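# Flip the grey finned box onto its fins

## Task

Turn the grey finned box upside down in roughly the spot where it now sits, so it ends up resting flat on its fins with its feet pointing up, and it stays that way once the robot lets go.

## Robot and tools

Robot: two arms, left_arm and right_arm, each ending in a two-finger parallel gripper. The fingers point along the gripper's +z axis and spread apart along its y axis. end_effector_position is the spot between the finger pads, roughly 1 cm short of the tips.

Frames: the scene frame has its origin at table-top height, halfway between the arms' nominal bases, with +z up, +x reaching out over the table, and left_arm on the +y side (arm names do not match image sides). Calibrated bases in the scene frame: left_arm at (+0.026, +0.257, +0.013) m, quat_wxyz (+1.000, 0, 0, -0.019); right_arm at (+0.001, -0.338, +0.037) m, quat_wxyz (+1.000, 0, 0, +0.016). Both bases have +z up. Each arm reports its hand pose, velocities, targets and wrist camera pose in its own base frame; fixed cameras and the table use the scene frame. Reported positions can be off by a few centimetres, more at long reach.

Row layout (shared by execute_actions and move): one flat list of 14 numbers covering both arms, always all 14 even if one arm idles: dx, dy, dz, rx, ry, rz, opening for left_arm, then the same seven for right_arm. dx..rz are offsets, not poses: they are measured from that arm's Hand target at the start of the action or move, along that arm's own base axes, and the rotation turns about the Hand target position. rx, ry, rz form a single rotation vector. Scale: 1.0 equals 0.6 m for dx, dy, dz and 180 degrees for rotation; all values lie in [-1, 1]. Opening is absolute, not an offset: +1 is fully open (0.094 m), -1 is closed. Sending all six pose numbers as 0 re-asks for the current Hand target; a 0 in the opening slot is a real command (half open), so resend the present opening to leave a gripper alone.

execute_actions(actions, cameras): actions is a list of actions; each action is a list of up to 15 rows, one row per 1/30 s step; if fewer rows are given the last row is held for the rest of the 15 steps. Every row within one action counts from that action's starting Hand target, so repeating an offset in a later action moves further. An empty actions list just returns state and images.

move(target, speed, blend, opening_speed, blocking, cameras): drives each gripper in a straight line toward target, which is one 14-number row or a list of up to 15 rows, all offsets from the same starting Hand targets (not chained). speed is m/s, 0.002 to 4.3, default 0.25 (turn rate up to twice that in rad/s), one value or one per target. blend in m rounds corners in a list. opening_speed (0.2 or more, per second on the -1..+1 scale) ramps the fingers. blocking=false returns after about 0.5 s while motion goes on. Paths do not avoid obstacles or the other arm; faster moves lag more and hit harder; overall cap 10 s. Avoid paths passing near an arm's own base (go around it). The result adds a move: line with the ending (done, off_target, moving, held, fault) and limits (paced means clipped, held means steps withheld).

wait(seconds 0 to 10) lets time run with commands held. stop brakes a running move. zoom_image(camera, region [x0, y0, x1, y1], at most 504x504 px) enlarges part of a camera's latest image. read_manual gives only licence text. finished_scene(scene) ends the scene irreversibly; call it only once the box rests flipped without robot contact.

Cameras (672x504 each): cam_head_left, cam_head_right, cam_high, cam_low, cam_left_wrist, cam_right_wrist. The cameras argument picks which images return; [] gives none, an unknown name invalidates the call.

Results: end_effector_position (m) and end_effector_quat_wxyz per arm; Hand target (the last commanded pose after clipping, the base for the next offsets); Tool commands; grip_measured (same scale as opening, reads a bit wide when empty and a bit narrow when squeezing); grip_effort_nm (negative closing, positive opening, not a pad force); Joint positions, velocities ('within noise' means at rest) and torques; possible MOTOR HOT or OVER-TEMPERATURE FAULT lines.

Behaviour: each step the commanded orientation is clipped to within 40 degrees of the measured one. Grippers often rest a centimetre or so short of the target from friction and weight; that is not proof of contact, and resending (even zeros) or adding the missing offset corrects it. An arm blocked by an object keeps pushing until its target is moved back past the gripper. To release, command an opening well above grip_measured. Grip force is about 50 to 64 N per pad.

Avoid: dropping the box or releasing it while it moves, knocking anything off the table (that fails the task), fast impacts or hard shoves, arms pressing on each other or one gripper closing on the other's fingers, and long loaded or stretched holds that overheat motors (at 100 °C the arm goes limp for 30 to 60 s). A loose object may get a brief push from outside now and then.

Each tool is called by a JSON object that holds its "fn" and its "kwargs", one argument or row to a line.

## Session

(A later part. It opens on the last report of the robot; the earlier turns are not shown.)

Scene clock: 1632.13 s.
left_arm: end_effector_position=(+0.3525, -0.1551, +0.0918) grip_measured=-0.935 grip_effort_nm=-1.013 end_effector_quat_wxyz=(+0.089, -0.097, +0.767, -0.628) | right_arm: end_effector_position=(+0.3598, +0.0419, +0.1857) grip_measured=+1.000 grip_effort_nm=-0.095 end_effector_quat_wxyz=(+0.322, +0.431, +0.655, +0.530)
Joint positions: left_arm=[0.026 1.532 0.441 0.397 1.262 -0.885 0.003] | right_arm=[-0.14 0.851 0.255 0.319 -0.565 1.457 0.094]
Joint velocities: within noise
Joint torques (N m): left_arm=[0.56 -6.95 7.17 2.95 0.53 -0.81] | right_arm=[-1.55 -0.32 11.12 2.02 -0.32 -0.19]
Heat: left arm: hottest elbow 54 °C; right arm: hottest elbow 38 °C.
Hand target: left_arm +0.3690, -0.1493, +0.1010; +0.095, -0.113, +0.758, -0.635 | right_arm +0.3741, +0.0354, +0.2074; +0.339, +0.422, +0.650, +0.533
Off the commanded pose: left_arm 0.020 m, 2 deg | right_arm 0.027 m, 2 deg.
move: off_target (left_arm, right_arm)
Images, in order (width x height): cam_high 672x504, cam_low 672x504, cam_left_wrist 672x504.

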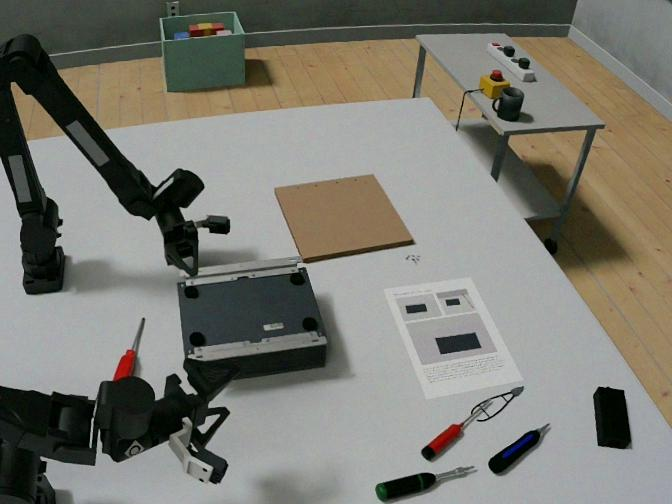

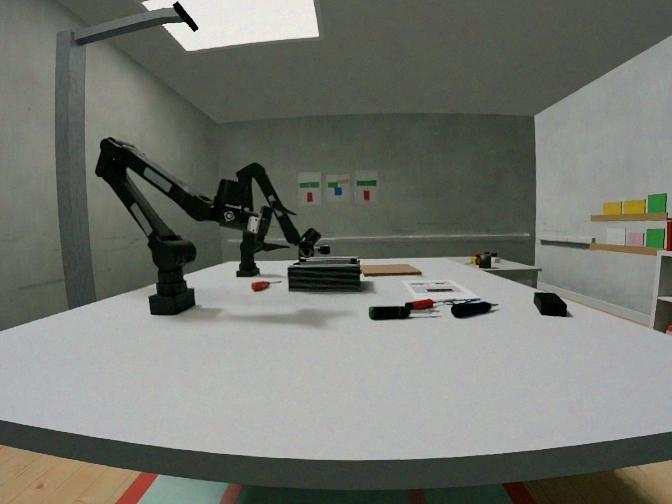

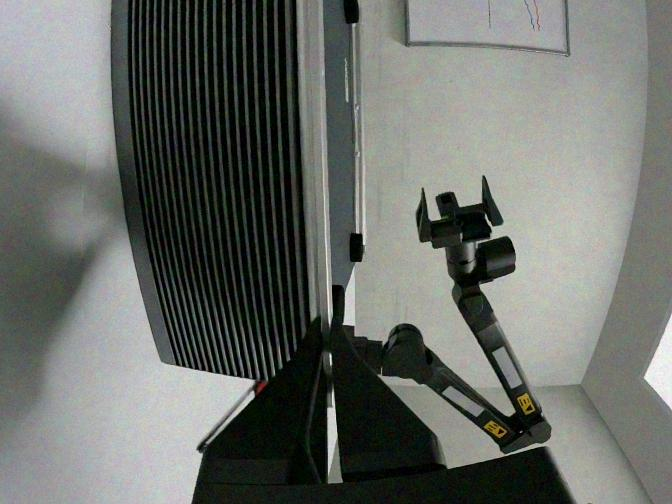

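Nearly flat. Lower a touch more, open, withdraw.

{"fn": "move", "kwargs": {
  "target": [
    [-0.015,0.005,-0.045,0,0,0,-1,0,0,0,0,0,0,1],
    [-0.02,0.008,-0.045,0,0,0,-0.4,0,0,0,0,0,0,1]
  ],
  "speed": 0.03,
  "opening_speed": 0.4,
  "cameras": ["cam_left_wrist"]
}}

{"fn": "zoom_image", "kwargs": {
  "camera": "cam_left_wrist",
  "region": [200, 200, 450, 450]
}}

Scene clock: 1644.43 s.
left_arm: end_effector_position=(+0.3512, -0.1549, +0.0972) grip_measured=-0.406 grip_effort_nm=0.291 end_effector_quat_wxyz=(+0.098, -0.070, +0.750, -0.651) | right_arm: end_effector_position=(+0.3598, +0.0419, +0.1857) grip_measured=+1.000 grip_effort_nm=-0.095 end_effector_quat_wxyz=(+0.322, +0.431, +0.655, +0.530)
Joint positions: left_arm=[0.035 1.574 0.429 0.564 1.324 -0.947 0.028] | right_arm=[-0.14 0.851 0.255 0.319 -0.565 1.457 0.094]
Joint velocities: within noise
Joint torques (N m): left_arm=[1.26 -3.96 4.16 1.07 -1.52 -0.06] | right_arm=[-2.26 -0.26 11.22 1.94 -0.22 -0.21]
Heat: left arm: hottest elbow 51 °C; right arm: hottest elbow 40 °C.
Hand target: left_arm +0.3570, -0.1445, +0.0741; +0.095, -0.113, +0.758, -0.635 | right_arm +0.3741, +0.0354, +0.2074; +0.339, +0.422, +0.650, +0.533
Off the commanded pose: left_arm 0.026 m, 5 deg | right_arm 0.027 m, 2 deg.
move: off_target (left_arm, right_arm); target 2's new opening was sent with left_arm's hand 0.018 m and 4 deg from that target
Images, in order (width x height): cam_left_wrist 672x504.

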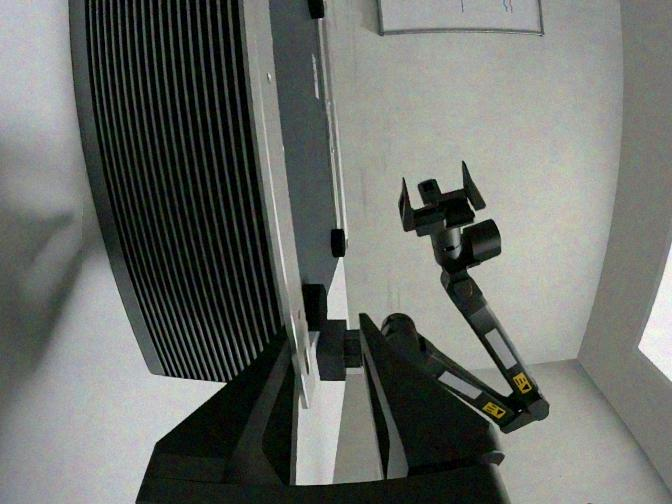

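Scaled by 2.016 from the camera's 672x504 image, which has a finer 960x720 frame.

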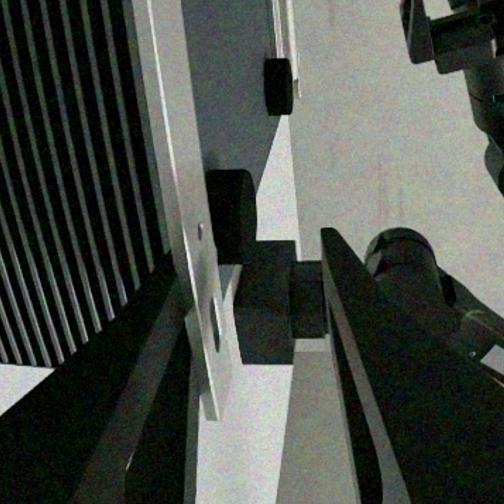

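{"fn": "move", "kwargs": {
  "target": [
    [-0.01,-0.017,-0.005,0,0,0,-0.1,0,0,0,0,0,0,1],
    [-0.01,0.15,-0.005,0,0,0,-0.1,0,0,0,0,0,0,1],
    [-0.05,0.25,0.2,0,0,0,-0.1,0,0,0,0,0,0,1]
  ],
  "speed": 0.08
}}

{"fn": "zoom_image", "kwargs": {
  "camera": "cam_low",
  "region": [260, 220, 380, 310]
}}

Scene clock: 1654.83 s.
left_arm: end_effector_position=(+0.3185, -0.0028, +0.1908) grip_measured=-0.103 grip_effort_nm=0.154 end_effector_quat_wxyz=(+0.103, -0.131, +0.767, -0.620) | right_arm: end_effector_position=(+0.3598, +0.0419, +0.1857) grip_measured=+1.000 grip_effort_nm=-0.095 end_effector_quat_wxyz=(+0.322, +0.431, +0.655, +0.530)
Joint positions: left_arm=[0.536 1.478 0.821 -1.667 1.279 0.769 0.042] | right_arm=[-0.14 0.851 0.255 0.319 -0.565 1.457 0.094]
Joint velocities: within noise
Joint torques (N m): left_arm=[-0.15 -6.12 8.53 -0.91 0.43 0.04] | right_arm=[-1.73 -0.62 11.32 2.04 -0.26 -0.2]
Heat: left arm: hottest elbow 50 °C; right arm: hottest elbow 41 °C.
Hand target: left_arm +0.3270, +0.0055, +0.1941; +0.095, -0.113, +0.758, -0.635 | right_arm +0.3741, +0.0354, +0.2074; +0.339, +0.422, +0.650, +0.533
Off the commanded pose: left_arm 0.012 m, 3 deg | right_arm 0.027 m, 2 deg.
joint sent to its limit (left arm) — joint 4 (wrist pitch), lower limit. The joint targets are off in orientation, not in position.
move: off_target (left_arm, right_arm)

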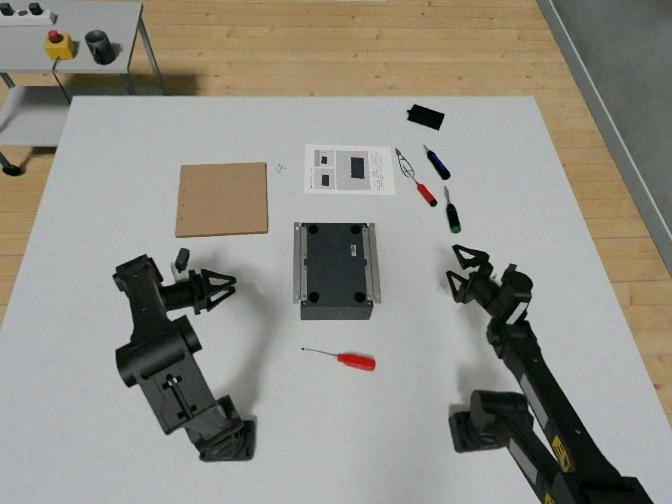

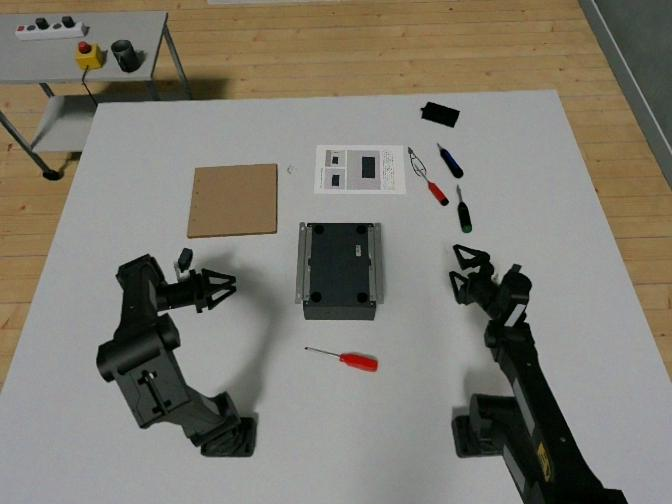

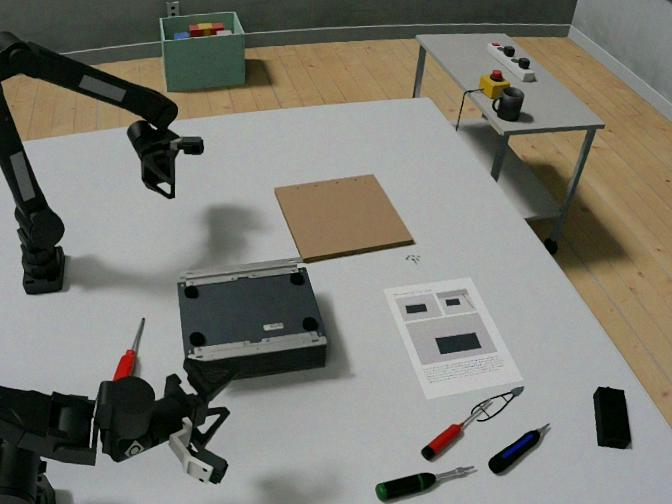

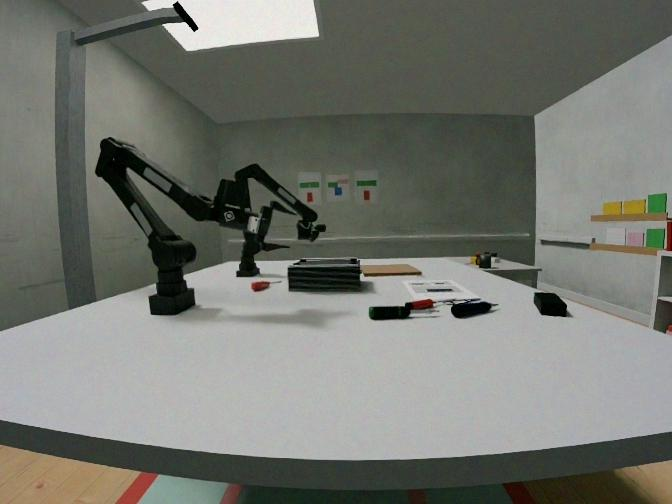

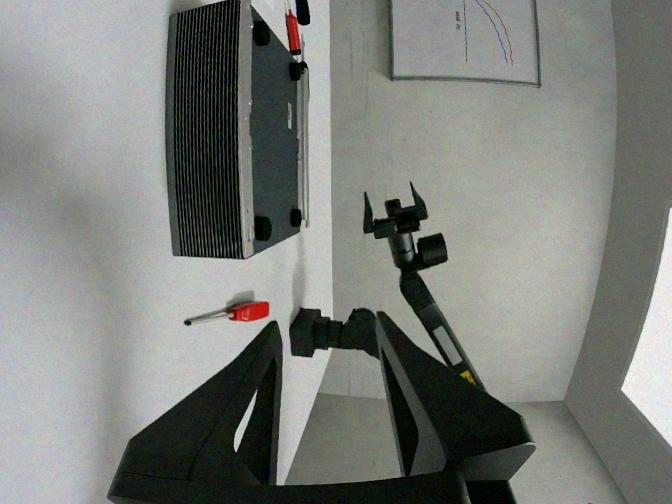

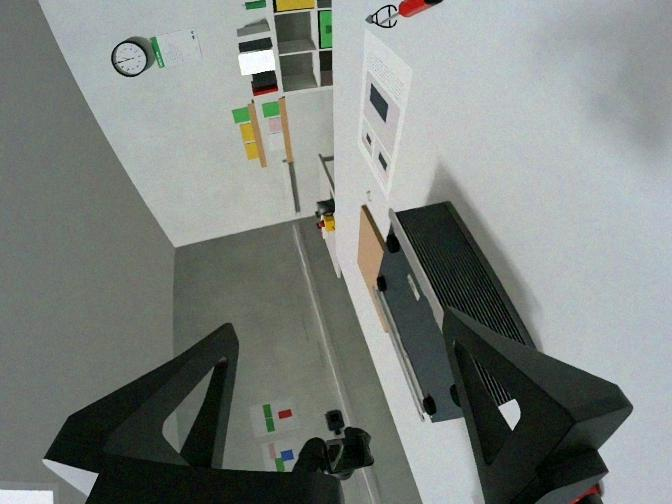

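Scaled by 4.200.

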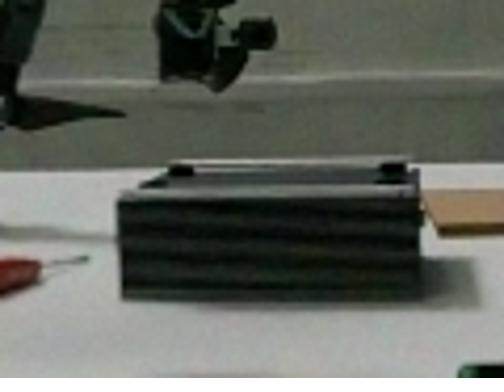

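Flat, flipped, in place.

{"fn": "finished_scene", "kwargs": {
  "scene": 1
}}

The scene is finished: the task was done.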